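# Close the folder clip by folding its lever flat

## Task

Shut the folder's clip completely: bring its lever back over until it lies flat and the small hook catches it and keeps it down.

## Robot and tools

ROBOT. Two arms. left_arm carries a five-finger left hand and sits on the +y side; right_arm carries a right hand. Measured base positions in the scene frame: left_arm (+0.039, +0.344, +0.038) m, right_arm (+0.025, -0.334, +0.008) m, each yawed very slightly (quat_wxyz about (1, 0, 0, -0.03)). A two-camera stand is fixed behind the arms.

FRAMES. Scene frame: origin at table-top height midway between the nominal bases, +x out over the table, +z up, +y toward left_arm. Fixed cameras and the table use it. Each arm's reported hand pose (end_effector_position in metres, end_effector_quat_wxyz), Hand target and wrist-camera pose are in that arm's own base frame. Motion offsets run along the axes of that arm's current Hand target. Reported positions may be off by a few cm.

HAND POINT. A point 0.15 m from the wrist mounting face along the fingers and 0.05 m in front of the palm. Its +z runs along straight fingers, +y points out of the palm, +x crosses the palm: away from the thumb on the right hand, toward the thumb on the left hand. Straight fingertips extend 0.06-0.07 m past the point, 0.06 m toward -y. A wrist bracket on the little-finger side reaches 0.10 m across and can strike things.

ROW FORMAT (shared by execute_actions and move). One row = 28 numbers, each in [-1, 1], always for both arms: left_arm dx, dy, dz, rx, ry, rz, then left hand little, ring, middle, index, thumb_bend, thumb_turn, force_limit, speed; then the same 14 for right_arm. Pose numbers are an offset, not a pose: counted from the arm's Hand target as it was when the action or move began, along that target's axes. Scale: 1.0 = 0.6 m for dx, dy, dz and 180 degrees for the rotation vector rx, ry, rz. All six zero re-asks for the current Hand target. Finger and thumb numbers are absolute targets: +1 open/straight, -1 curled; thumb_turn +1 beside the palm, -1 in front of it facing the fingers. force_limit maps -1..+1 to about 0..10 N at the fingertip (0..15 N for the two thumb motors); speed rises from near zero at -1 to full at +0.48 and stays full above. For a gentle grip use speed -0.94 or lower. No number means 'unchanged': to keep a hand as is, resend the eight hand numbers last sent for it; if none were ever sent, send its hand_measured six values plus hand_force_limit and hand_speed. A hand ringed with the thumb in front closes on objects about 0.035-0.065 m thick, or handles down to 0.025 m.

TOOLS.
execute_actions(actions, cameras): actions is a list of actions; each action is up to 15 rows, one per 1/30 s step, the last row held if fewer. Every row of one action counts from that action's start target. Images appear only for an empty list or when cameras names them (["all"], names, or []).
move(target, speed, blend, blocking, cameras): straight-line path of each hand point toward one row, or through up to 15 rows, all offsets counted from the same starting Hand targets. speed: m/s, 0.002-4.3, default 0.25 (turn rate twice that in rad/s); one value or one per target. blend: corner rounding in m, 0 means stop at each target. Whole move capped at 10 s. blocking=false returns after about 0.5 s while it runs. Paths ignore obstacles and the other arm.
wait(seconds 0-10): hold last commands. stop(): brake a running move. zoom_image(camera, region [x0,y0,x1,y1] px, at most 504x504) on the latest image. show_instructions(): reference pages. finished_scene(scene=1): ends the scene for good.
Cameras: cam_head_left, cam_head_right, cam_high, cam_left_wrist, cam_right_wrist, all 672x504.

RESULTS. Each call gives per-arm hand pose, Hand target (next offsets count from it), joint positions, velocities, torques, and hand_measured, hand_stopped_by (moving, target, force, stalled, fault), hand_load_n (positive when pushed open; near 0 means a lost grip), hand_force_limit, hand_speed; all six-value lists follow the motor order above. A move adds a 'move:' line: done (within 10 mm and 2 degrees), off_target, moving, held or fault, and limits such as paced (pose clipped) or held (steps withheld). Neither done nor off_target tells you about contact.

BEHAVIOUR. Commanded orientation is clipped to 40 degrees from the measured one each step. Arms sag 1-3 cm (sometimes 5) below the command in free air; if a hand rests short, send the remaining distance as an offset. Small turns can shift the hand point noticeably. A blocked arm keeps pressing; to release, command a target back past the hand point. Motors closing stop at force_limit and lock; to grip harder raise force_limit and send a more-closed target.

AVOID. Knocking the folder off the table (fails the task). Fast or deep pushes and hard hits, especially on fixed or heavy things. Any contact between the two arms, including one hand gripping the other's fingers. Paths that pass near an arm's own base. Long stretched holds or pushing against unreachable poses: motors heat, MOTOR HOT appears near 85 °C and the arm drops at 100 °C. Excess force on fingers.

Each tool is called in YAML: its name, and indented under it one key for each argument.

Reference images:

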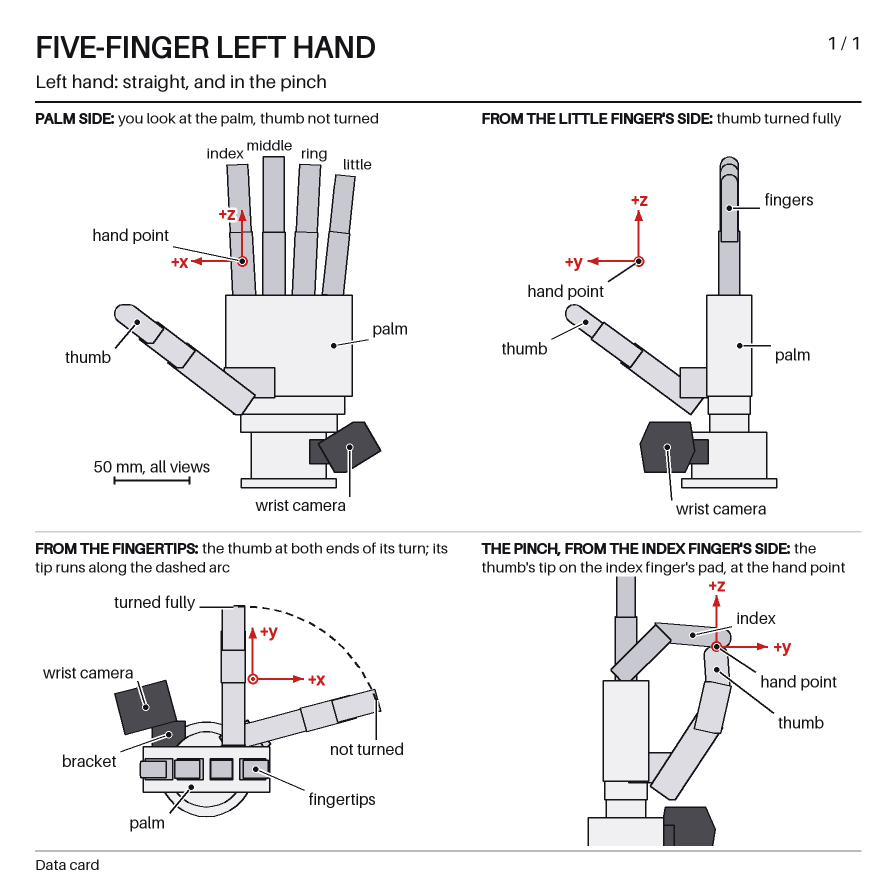

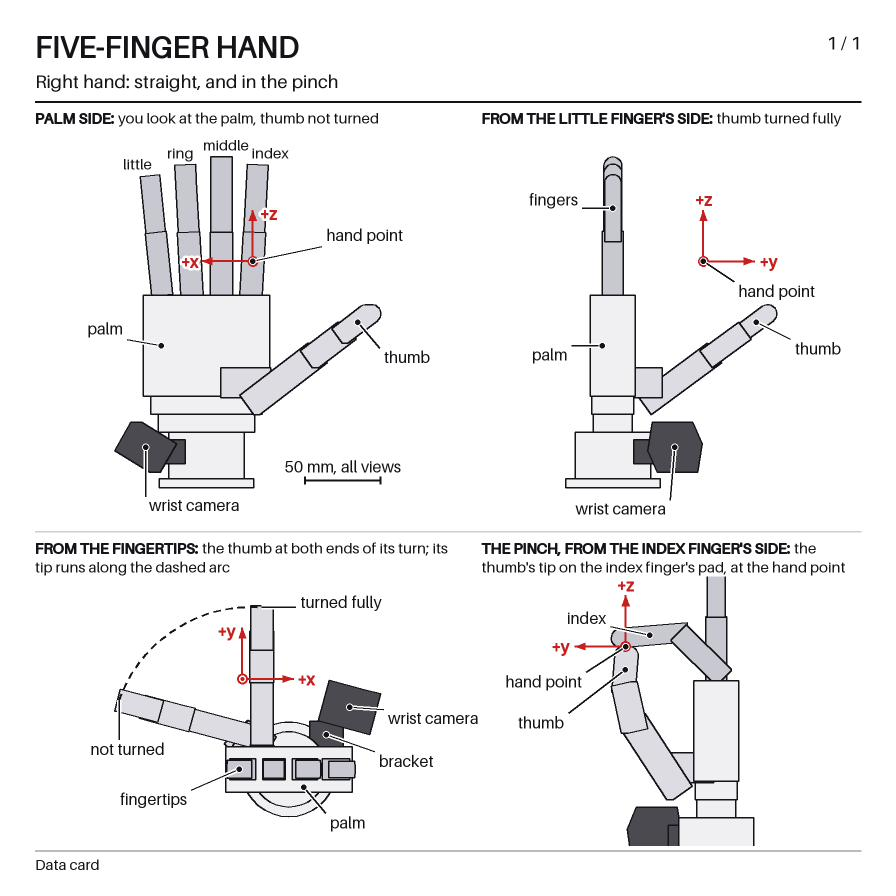

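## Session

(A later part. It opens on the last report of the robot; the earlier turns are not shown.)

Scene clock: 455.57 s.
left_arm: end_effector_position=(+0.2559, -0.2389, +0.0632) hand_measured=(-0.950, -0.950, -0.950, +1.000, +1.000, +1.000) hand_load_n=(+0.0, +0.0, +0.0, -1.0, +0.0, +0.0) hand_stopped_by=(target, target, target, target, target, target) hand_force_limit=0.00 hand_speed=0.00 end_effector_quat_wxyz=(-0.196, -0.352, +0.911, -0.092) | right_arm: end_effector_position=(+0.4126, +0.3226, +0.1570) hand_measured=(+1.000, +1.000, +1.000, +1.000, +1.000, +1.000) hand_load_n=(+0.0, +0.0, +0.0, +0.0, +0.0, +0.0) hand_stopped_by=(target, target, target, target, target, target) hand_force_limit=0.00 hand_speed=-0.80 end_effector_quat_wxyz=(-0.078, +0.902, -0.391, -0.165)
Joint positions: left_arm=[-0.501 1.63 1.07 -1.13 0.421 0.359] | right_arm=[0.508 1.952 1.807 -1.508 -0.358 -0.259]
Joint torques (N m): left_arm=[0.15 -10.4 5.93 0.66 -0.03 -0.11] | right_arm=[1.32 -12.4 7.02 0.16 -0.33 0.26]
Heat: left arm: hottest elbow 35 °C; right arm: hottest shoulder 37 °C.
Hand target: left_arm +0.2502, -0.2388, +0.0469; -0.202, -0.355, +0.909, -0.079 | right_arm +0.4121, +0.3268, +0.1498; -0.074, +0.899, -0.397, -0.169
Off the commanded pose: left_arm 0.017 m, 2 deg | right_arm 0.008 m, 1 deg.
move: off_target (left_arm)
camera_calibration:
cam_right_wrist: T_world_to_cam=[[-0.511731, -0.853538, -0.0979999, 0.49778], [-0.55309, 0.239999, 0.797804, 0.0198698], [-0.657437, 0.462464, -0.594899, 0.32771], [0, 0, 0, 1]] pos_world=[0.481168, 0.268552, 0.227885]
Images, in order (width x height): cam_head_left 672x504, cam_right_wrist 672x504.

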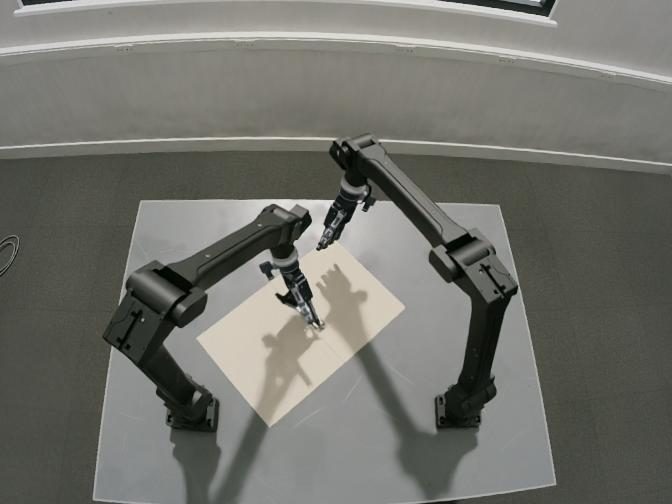

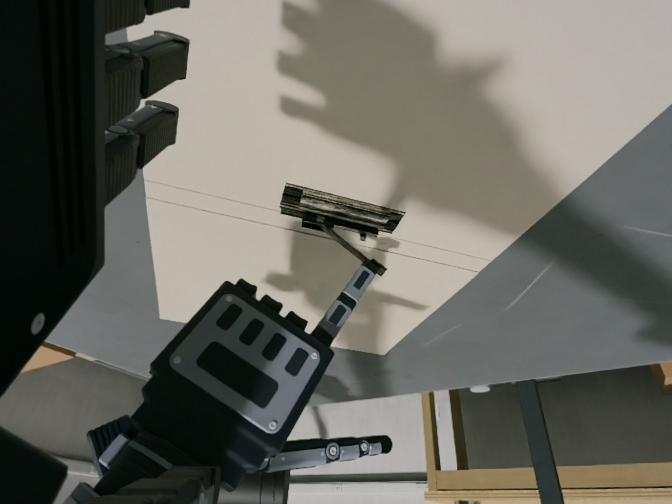

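move:
  target: [0.0055,0.0133,0.0357,0,0,0,-0.95,-0.95,-0.95,1,1,1,0,0,0,0,0,0,0,0,1,1,1,1,1,1,0,-0.8]
  speed: 0.05
  cameras: ["cam_head_left","cam_right_wrist"]

zoom_image:
  camera: "cam_right_wrist"
  region: [255, 165, 405, 315]

zoom_image:
  camera: "cam_head_left"
  region: [285, 285, 325, 335]

Scene clock: 465.23 s.
left_arm: end_effector_position=(+0.2484, -0.2431, +0.0473) hand_measured=(-0.950, -0.950, -0.950, +1.000, +1.000, +1.000) hand_load_n=(+0.0, +0.5, +0.0, +0.0, +0.0, +0.0) hand_stopped_by=(target, target, target, target, target, target) hand_force_limit=0.00 hand_speed=0.00 end_effector_quat_wxyz=(-0.191, -0.354, +0.910, -0.099) | right_arm: end_effector_position=(+0.4126, +0.3226, +0.1570) hand_measured=(+1.000, +1.000, +1.000, +1.000, +1.000, +1.000) hand_load_n=(+0.0, +0.0, +0.0, +0.0, +0.0, +0.0) hand_stopped_by=(target, target, target, target, target, target) hand_force_limit=0.00 hand_speed=-0.80 end_effector_quat_wxyz=(-0.078, +0.902, -0.391, -0.165)
Joint positions: left_arm=[-0.515 1.63 1.024 -1.059 0.425 0.334] | right_arm=[0.508 1.952 1.807 -1.508 -0.358 -0.259]
Joint torques (N m): left_arm=[-0.32 -10.05 5.01 0.49 -0.07 -0.09] | right_arm=[1.08 -12.45 7.05 0.16 -0.33 0.27]
Heat: left arm: hottest elbow 35 °C; right arm: hottest shoulder 37 °C.
Hand target: left_arm +0.2360, -0.2411, +0.0289; -0.202, -0.355, +0.909, -0.079 | right_arm +0.4121, +0.3268, +0.1498; -0.074, +0.899, -0.397, -0.169
Off the commanded pose: left_arm 0.022 m, 3 deg | right_arm 0.008 m, 1 deg.
move: off_target (left_arm)
camera_calibration:
cam_right_wrist: T_world_to_cam=[[-0.511731, -0.853538, -0.0979999, 0.49778], [-0.55309, 0.239999, 0.797804, 0.0198698], [-0.657437, 0.462464, -0.594899, 0.32771], [0, 0, 0, 1]] pos_world=[0.481168, 0.268552, 0.227885]
Images, in order (width x height): cam_head_left 672x504, cam_right_wrist 672x504.

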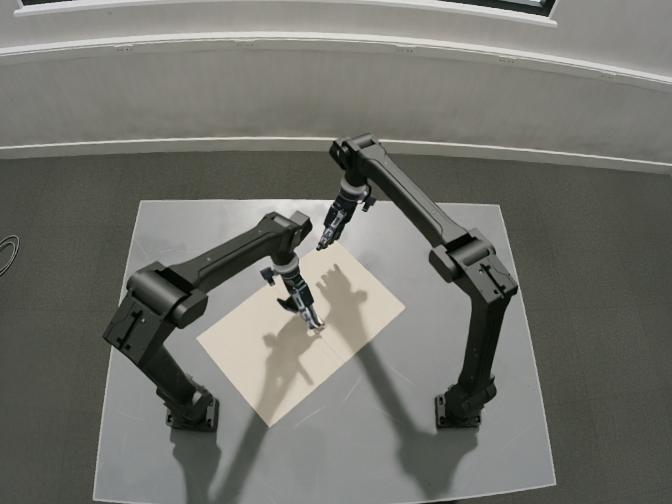

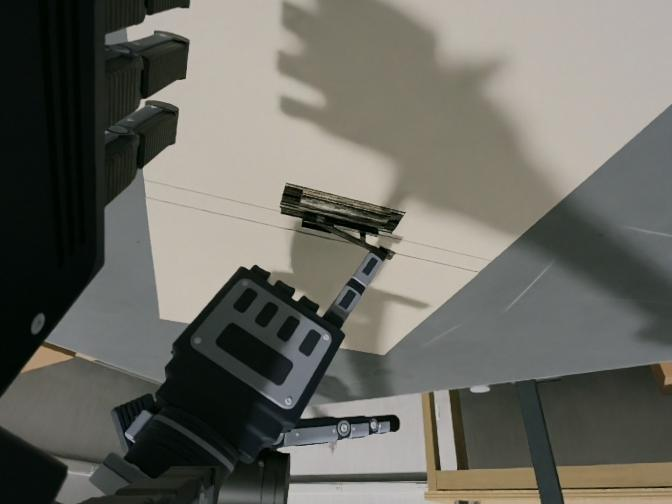

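Scaled by 3.360 from the camera's 672x504 image, which has a finer 960x720 frame.

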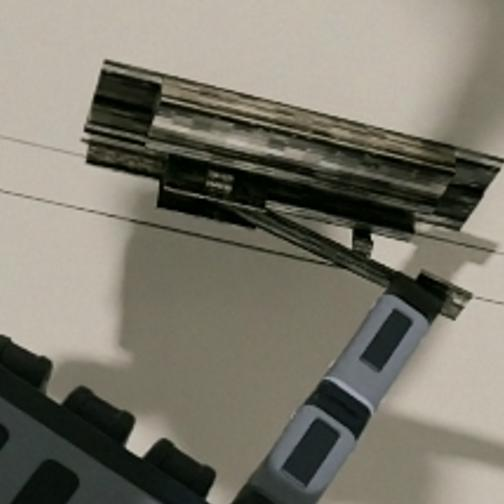

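Scaled by 10.080 from the camera's 672x504 image, which has a finer 960x720 frame.

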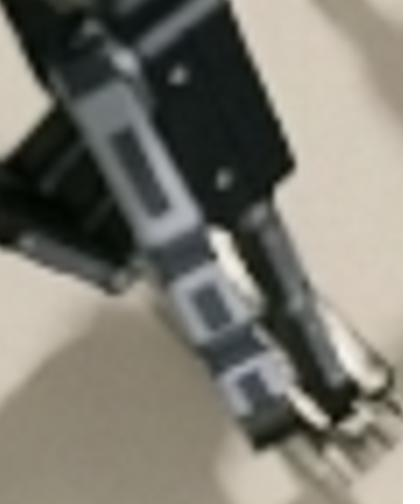

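move:
  target: [-0.0037,0.006,0.0314,0,0,0,-0.95,-0.95,-0.95,1,1,1,0,0,0,0,0,0,0,0,1,1,1,1,1,1,0,-0.8]
  speed: 0.05
  cameras: ["cam_head_left","cam_right_wrist"]

zoom_image:
  camera: "cam_right_wrist"
  region: [255, 165, 405, 315]

zoom_image:
  camera: "cam_head_left"
  region: [285, 285, 325, 335]

Scene clock: 472.80 s.
left_arm: end_effector_position=(+0.2460, -0.2447, +0.0367) hand_measured=(-0.950, -0.950, -0.950, +1.000, +1.000, +1.000) hand_load_n=(+0.0, +0.5, +0.0, -0.5, +0.0, +0.0) hand_stopped_by=(target, target, target, target, target, target) hand_force_limit=0.00 hand_speed=0.00 end_effector_quat_wxyz=(-0.186, -0.355, +0.910, -0.107) | right_arm: end_effector_position=(+0.4126, +0.3226, +0.1570) hand_measured=(+1.000, +1.000, +1.000, +1.000, +1.000, +1.000) hand_load_n=(+0.0, +0.0, +0.0, +0.0, +0.0, +0.0) hand_stopped_by=(target, target, target, target, target, target) hand_force_limit=0.00 hand_speed=-0.80 end_effector_quat_wxyz=(-0.078, +0.902, -0.391, -0.165)
Joint positions: left_arm=[-0.52 1.631 0.995 -1.008 0.426 0.323] | right_arm=[0.508 1.952 1.807 -1.508 -0.358 -0.259]
Joint torques (N m): left_arm=[-0.79 -8.64 4.41 0.66 -0.09 -0.1] | right_arm=[1.32 -12.51 7.04 0.18 -0.34 0.26]
Heat: left arm: hottest elbow 35 °C; right arm: hottest shoulder 37 °C.
Hand target: left_arm +0.2292, -0.2425, +0.0109; -0.202, -0.355, +0.909, -0.079 | right_arm +0.4121, +0.3268, +0.1498; -0.074, +0.899, -0.397, -0.169
Off the commanded pose: left_arm 0.031 m, 4 deg | right_arm 0.008 m, 1 deg.
move: off_target (left_arm)
camera_calibration:
cam_right_wrist: T_world_to_cam=[[-0.511731, -0.853538, -0.0979999, 0.49778], [-0.55309, 0.239999, 0.797804, 0.0198698], [-0.657437, 0.462464, -0.594899, 0.32771], [0, 0, 0, 1]] pos_world=[0.481168, 0.268552, 0.227885]
Images, in order (width x height): cam_head_left 672x504, cam_right_wrist 672x504.

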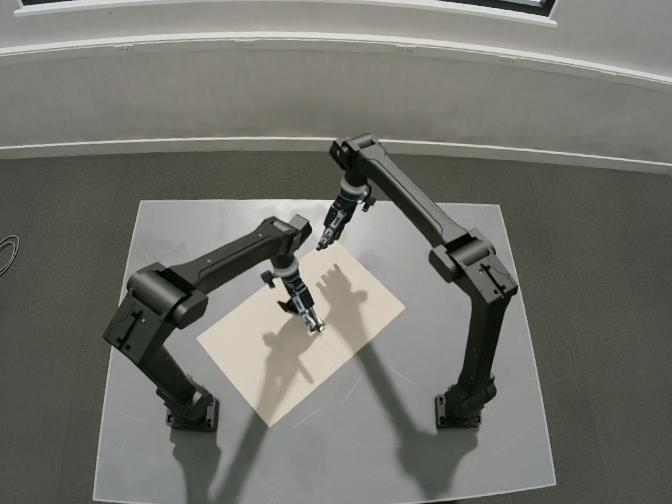

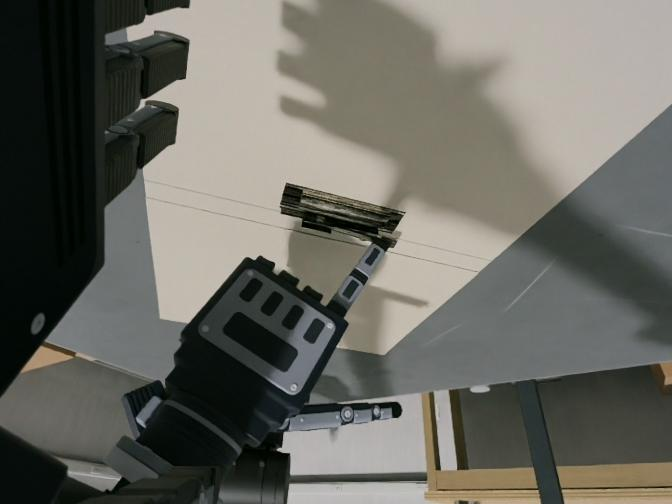

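Scaled by 3.360 from the camera's 672x504 image, which has a finer 960x720 frame.

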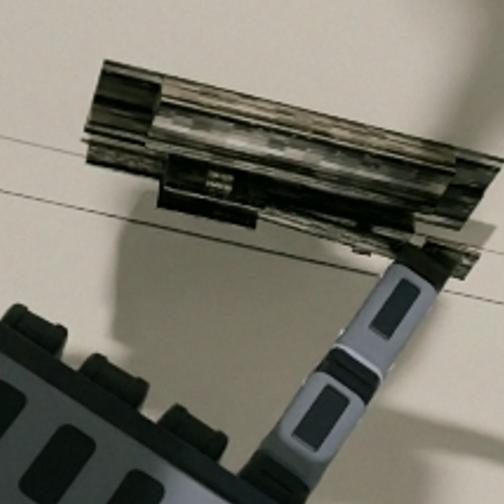

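Scaled by 10.080 from the camera's 672x504 image, which has a finer 960x720 frame.

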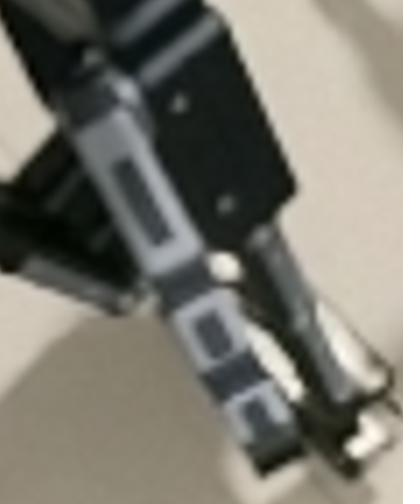

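move:
  target: [-0.0141,0.003,0.0302,0,0,0,-0.95,-0.95,-0.95,1,1,1,0,0,0,0,0,0,0,0,1,1,1,1,1,1,0,-0.8]
  speed: 0.05
  cameras: ["cam_head_left","cam_right_wrist"]

zoom_image:
  camera: "cam_right_wrist"
  region: [275, 175, 405, 305]

Scene clock: 479.43 s.
left_arm: end_effector_position=(+0.2449, -0.2465, +0.0294) hand_measured=(-0.950, -0.950, -0.950, +1.000, +1.000, +1.000) hand_load_n=(+0.0, +0.0, +0.0, -2.5, +0.0, +0.0) hand_stopped_by=(target, target, target, target, target, target) hand_force_limit=0.00 hand_speed=0.00 end_effector_quat_wxyz=(-0.187, -0.353, +0.909, -0.115) | right_arm: end_effector_position=(+0.4126, +0.3226, +0.1570) hand_measured=(+1.000, +1.000, +1.000, +1.000, +1.000, +1.000) hand_load_n=(-0.5, +0.0, +0.0, +0.0, +0.0, +0.0) hand_stopped_by=(target, target, target, target, target, target) hand_force_limit=0.00 hand_speed=-0.80 end_effector_quat_wxyz=(-0.078, +0.902, -0.391, -0.165)
Joint positions: left_arm=[-0.52 1.637 0.979 -0.974 0.438 0.323] | right_arm=[0.508 1.952 1.807 -1.508 -0.358 -0.259]
Joint torques (N m): left_arm=[-0.62 -6.77 3.66 1.31 -0.49 -0.07] | right_arm=[1.38 -12.51 7.1 0.12 -0.33 0.27]
Heat: left arm: hottest waist 34 °C; right arm: hottest shoulder 37 °C.
Hand target: left_arm +0.2280, -0.2412, -0.0090; -0.202, -0.355, +0.909, -0.079 | right_arm +0.4121, +0.3268, +0.1498; -0.074, +0.899, -0.397, -0.169
Off the commanded pose: left_arm 0.042 m, 4 deg | right_arm 0.008 m, 1 deg.
move: off_target (left_arm)
camera_calibration:
cam_right_wrist: T_world_to_cam=[[-0.511731, -0.853538, -0.0979999, 0.49778], [-0.55309, 0.239999, 0.797804, 0.0198698], [-0.657437, 0.462464, -0.594899, 0.32771], [0, 0, 0, 1]] pos_world=[0.481168, 0.268552, 0.227885]
Images, in order (width x height): cam_head_left 672x504, cam_right_wrist 672x504.

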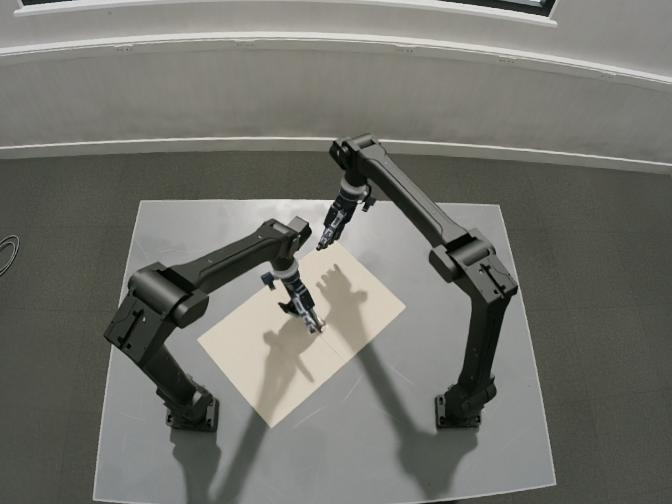

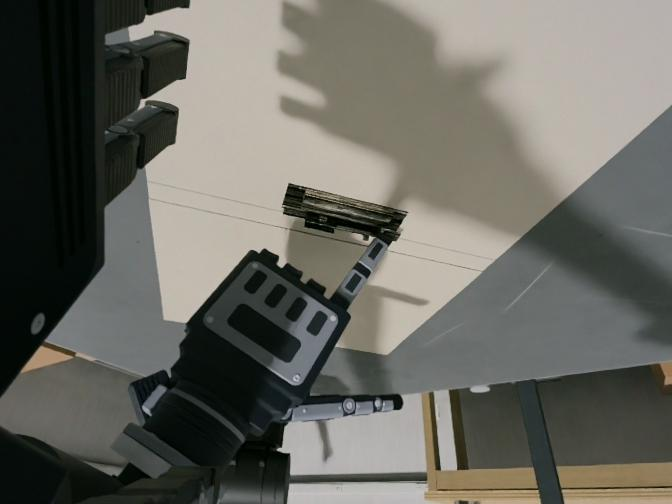

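Scaled by 3.877 from the camera's 672x504 image, which has a finer 960x720 frame.

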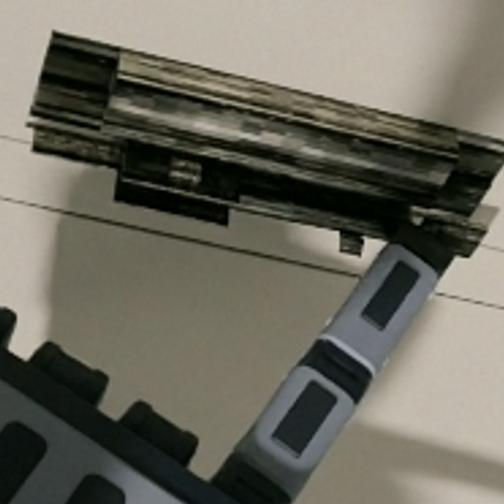

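move:
  target: [0.0635,0,-0.1357,0,0,0,-0.95,-0.95,-0.95,1,1,1,0,0,0,0,0,0,0,0,1,1,1,1,1,1,0,-0.8]
  speed: 0.1
  cameras: ["cam_head_left","cam_right_wrist"]

zoom_image:
  camera: "cam_right_wrist"
  region: [275, 175, 405, 305]

Scene clock: 487.80 s.
left_arm: end_effector_position=(+0.2151, -0.2307, +0.0688) hand_measured=(-0.950, -0.950, -0.950, +1.000, +1.000, +1.000) hand_load_n=(+0.0, +0.0, +0.0, +0.0, +0.0, +0.0) hand_stopped_by=(target, target, target, target, target, target) hand_force_limit=0.00 hand_speed=0.00 end_effector_quat_wxyz=(-0.212, -0.358, +0.907, -0.068) | right_arm: end_effector_position=(+0.4126, +0.3226, +0.1570) hand_measured=(+1.000, +1.000, +1.000, +1.000, +1.000, +1.000) hand_load_n=(+0.0, +0.0, +0.0, +0.0, +0.0, +0.0) hand_stopped_by=(target, target, target, target, target, target) hand_force_limit=0.00 hand_speed=-0.80 end_effector_quat_wxyz=(-0.078, +0.902, -0.391, -0.165)
Joint positions: left_arm=[-0.534 1.567 0.992 -1.159 0.42 0.32] | right_arm=[0.508 1.952 1.807 -1.508 -0.358 -0.259]
Joint torques (N m): left_arm=[0.21 -11.63 11.36 -0.7 0.16 -0.08] | right_arm=[1.03 -12.4 7.05 0.2 -0.32 0.26]
Heat: left arm: hottest waist 34 °C; right arm: hottest shoulder 37 °C.
Hand target: left_arm +0.2279, -0.2413, +0.0808; -0.202, -0.355, +0.909, -0.079 | right_arm +0.4121, +0.3268, +0.1498; -0.074, +0.899, -0.397, -0.169
Off the commanded pose: left_arm 0.021 m, 2 deg | right_arm 0.008 m, 1 deg.
move: off_target (left_arm)
camera_calibration:
cam_right_wrist: T_world_to_cam=[[-0.511731, -0.853538, -0.0979999, 0.49778], [-0.55309, 0.239999, 0.797804, 0.0198698], [-0.657437, 0.462464, -0.594899, 0.32771], [0, 0, 0, 1]] pos_world=[0.481168, 0.268552, 0.227885]
Images, in order (width x height): cam_head_left 672x504, cam_right_wrist 672x504.

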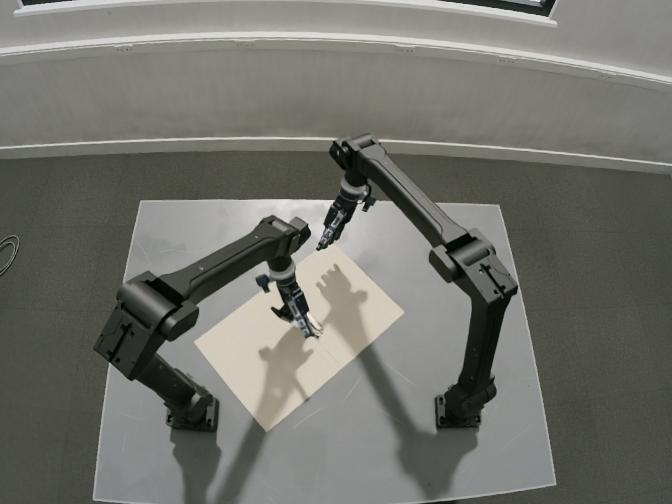

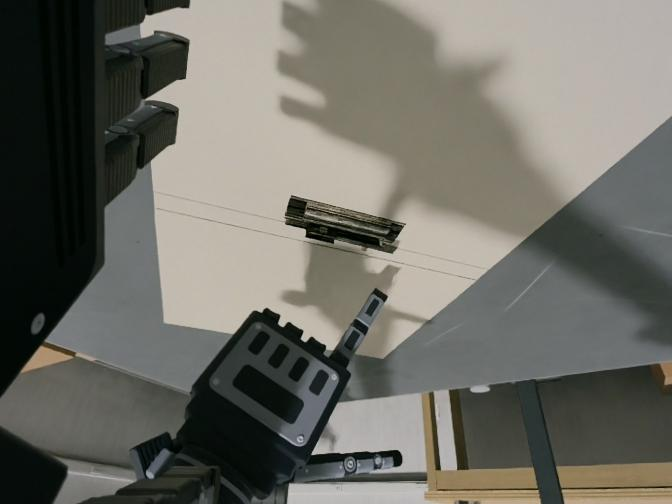

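Scaled by 3.877 from the camera's 672x504 image, which has a finer 960x720 frame.

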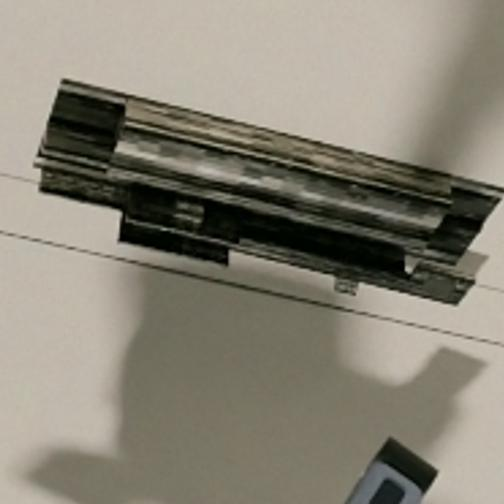

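move:
  target:
    - [-0.1345,0.1408,-0.3387,0,0,0,-0.95,-0.95,-0.95,1,1,1,0,0,0,0,0,0,0,0,1,1,1,1,1,1,0,-0.8]
    - [-0.1345,0.1408,-0.3387,0,0,0,-0.95,-0.95,-0.95,1,1,1,0,0,-0.1762,0.0748,0.0977,0,0.1461,0,1,1,1,1,1,1,0,-0.8]
  speed: 0.25
  cameras: ["cam_head_left","cam_head_right","cam_right_wrist"]

zoom_image:
  camera: "cam_head_left"
  region: [285, 285, 335, 345]

Scene clock: 543.03 s.
left_arm: end_effector_position=(+0.2753, -0.0722, +0.2157) hand_measured=(-0.950, -0.950, -0.950, +1.000, +1.000, +1.000) hand_load_n=(+0.0, +0.0, +0.0, +0.0, +0.0, +0.0) hand_stopped_by=(target, target, target, target, target, target) hand_force_limit=0.00 hand_speed=0.00 end_effector_quat_wxyz=(-0.187, -0.367, +0.907, -0.083) | right_arm: end_effector_position=(+0.2971, +0.3858, +0.1227) hand_measured=(+1.000, +1.000, +1.000, +1.000, +1.000, +1.000) hand_load_n=(+0.0, +0.0, +0.0, +0.0, -0.5, +0.0) hand_stopped_by=(target, target, target, target, target, target) hand_force_limit=0.00 hand_speed=-0.80 end_effector_quat_wxyz=(+0.030, +0.918, -0.393, +0.035)
Joint positions: left_arm=[-0.1 1.431 1.269 -1.674 0.32 0.745] | right_arm=[0.872 1.821 1.585 -1.371 0.084 0.113]
Joint torques (N m): left_arm=[0.97 -10.58 13.12 -0.98 0.07 0.09] | right_arm=[0.62 -13.63 6.87 -0.02 0.31 0.23]
Heat: left arm: hottest elbow 41 °C; right arm: hottest shoulder 38 °C.
Hand target: left_arm +0.2877, -0.0713, +0.2308; -0.202, -0.355, +0.909, -0.079 | right_arm +0.2981, +0.3850, +0.1336; +0.018, +0.914, -0.403, +0.040
Off the commanded pose: left_arm 0.020 m, 2 deg | right_arm 0.011 m, 2 deg.
joint sent to its limit (left arm) — joint 4 (wrist pitch), lower limit. The joint targets are off in orientation, not in position.
move: off_target (left_arm, right_arm)
camera_calibration:
cam_right_wrist: T_world_to_cam=[[-0.495931, -0.865701, 0.0679267, 0.46887], [-0.743214, 0.463612, 0.482386, -0.0228659], [-0.449094, 0.188746, -0.873321, 0.280018], [0, 0, 0, 1]] pos_world=[0.341287, 0.36365, 0.223727]
Images, in order (width x height): cam_head_left 672x504, cam_head_right 672x504, cam_right_wrist 672x504.

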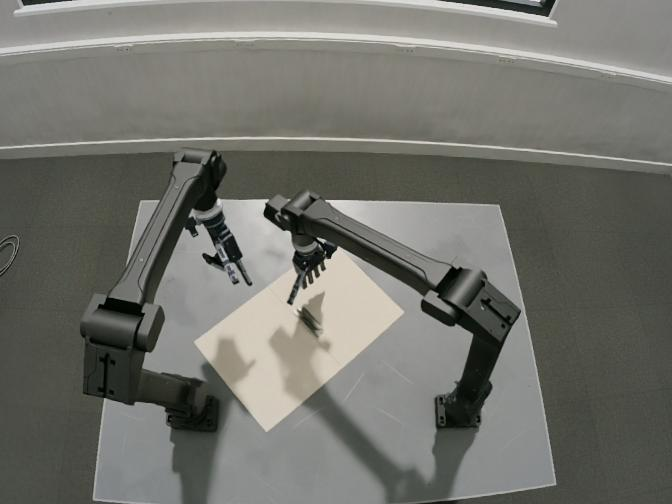

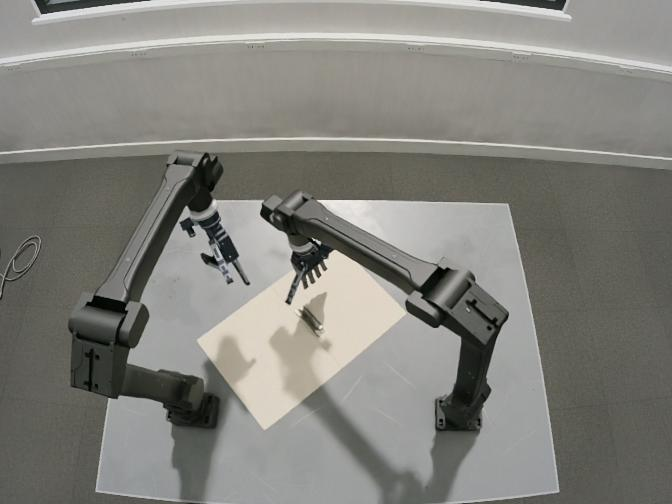

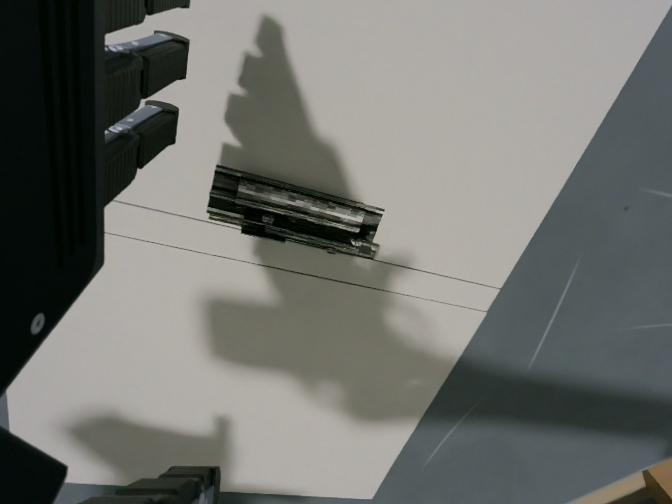

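Scaled by 8.400 from the camera's 672x504 image, which has a finer 960x720 frame.

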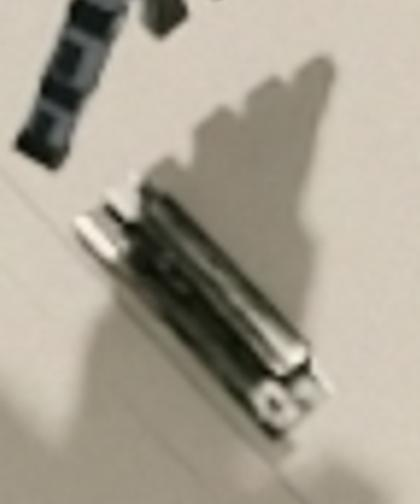

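zoom_image:
  camera: "cam_right_wrist"
  region: [295, 195, 395, 270]

zoom_image:
  camera: "cam_right_wrist"
  region: [200, 155, 395, 270]

Scaled by 5.040 from the camera's 672x504 image, which has a finer 960x720 frame.

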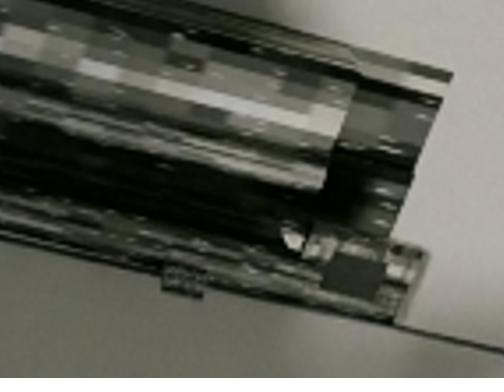

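Scaled by 2.585 from the camera's 672x504 image, which has a finer 960x720 frame.

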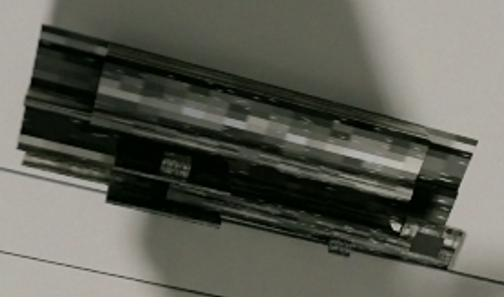

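finished_scene:

The scene is finished: the task was done.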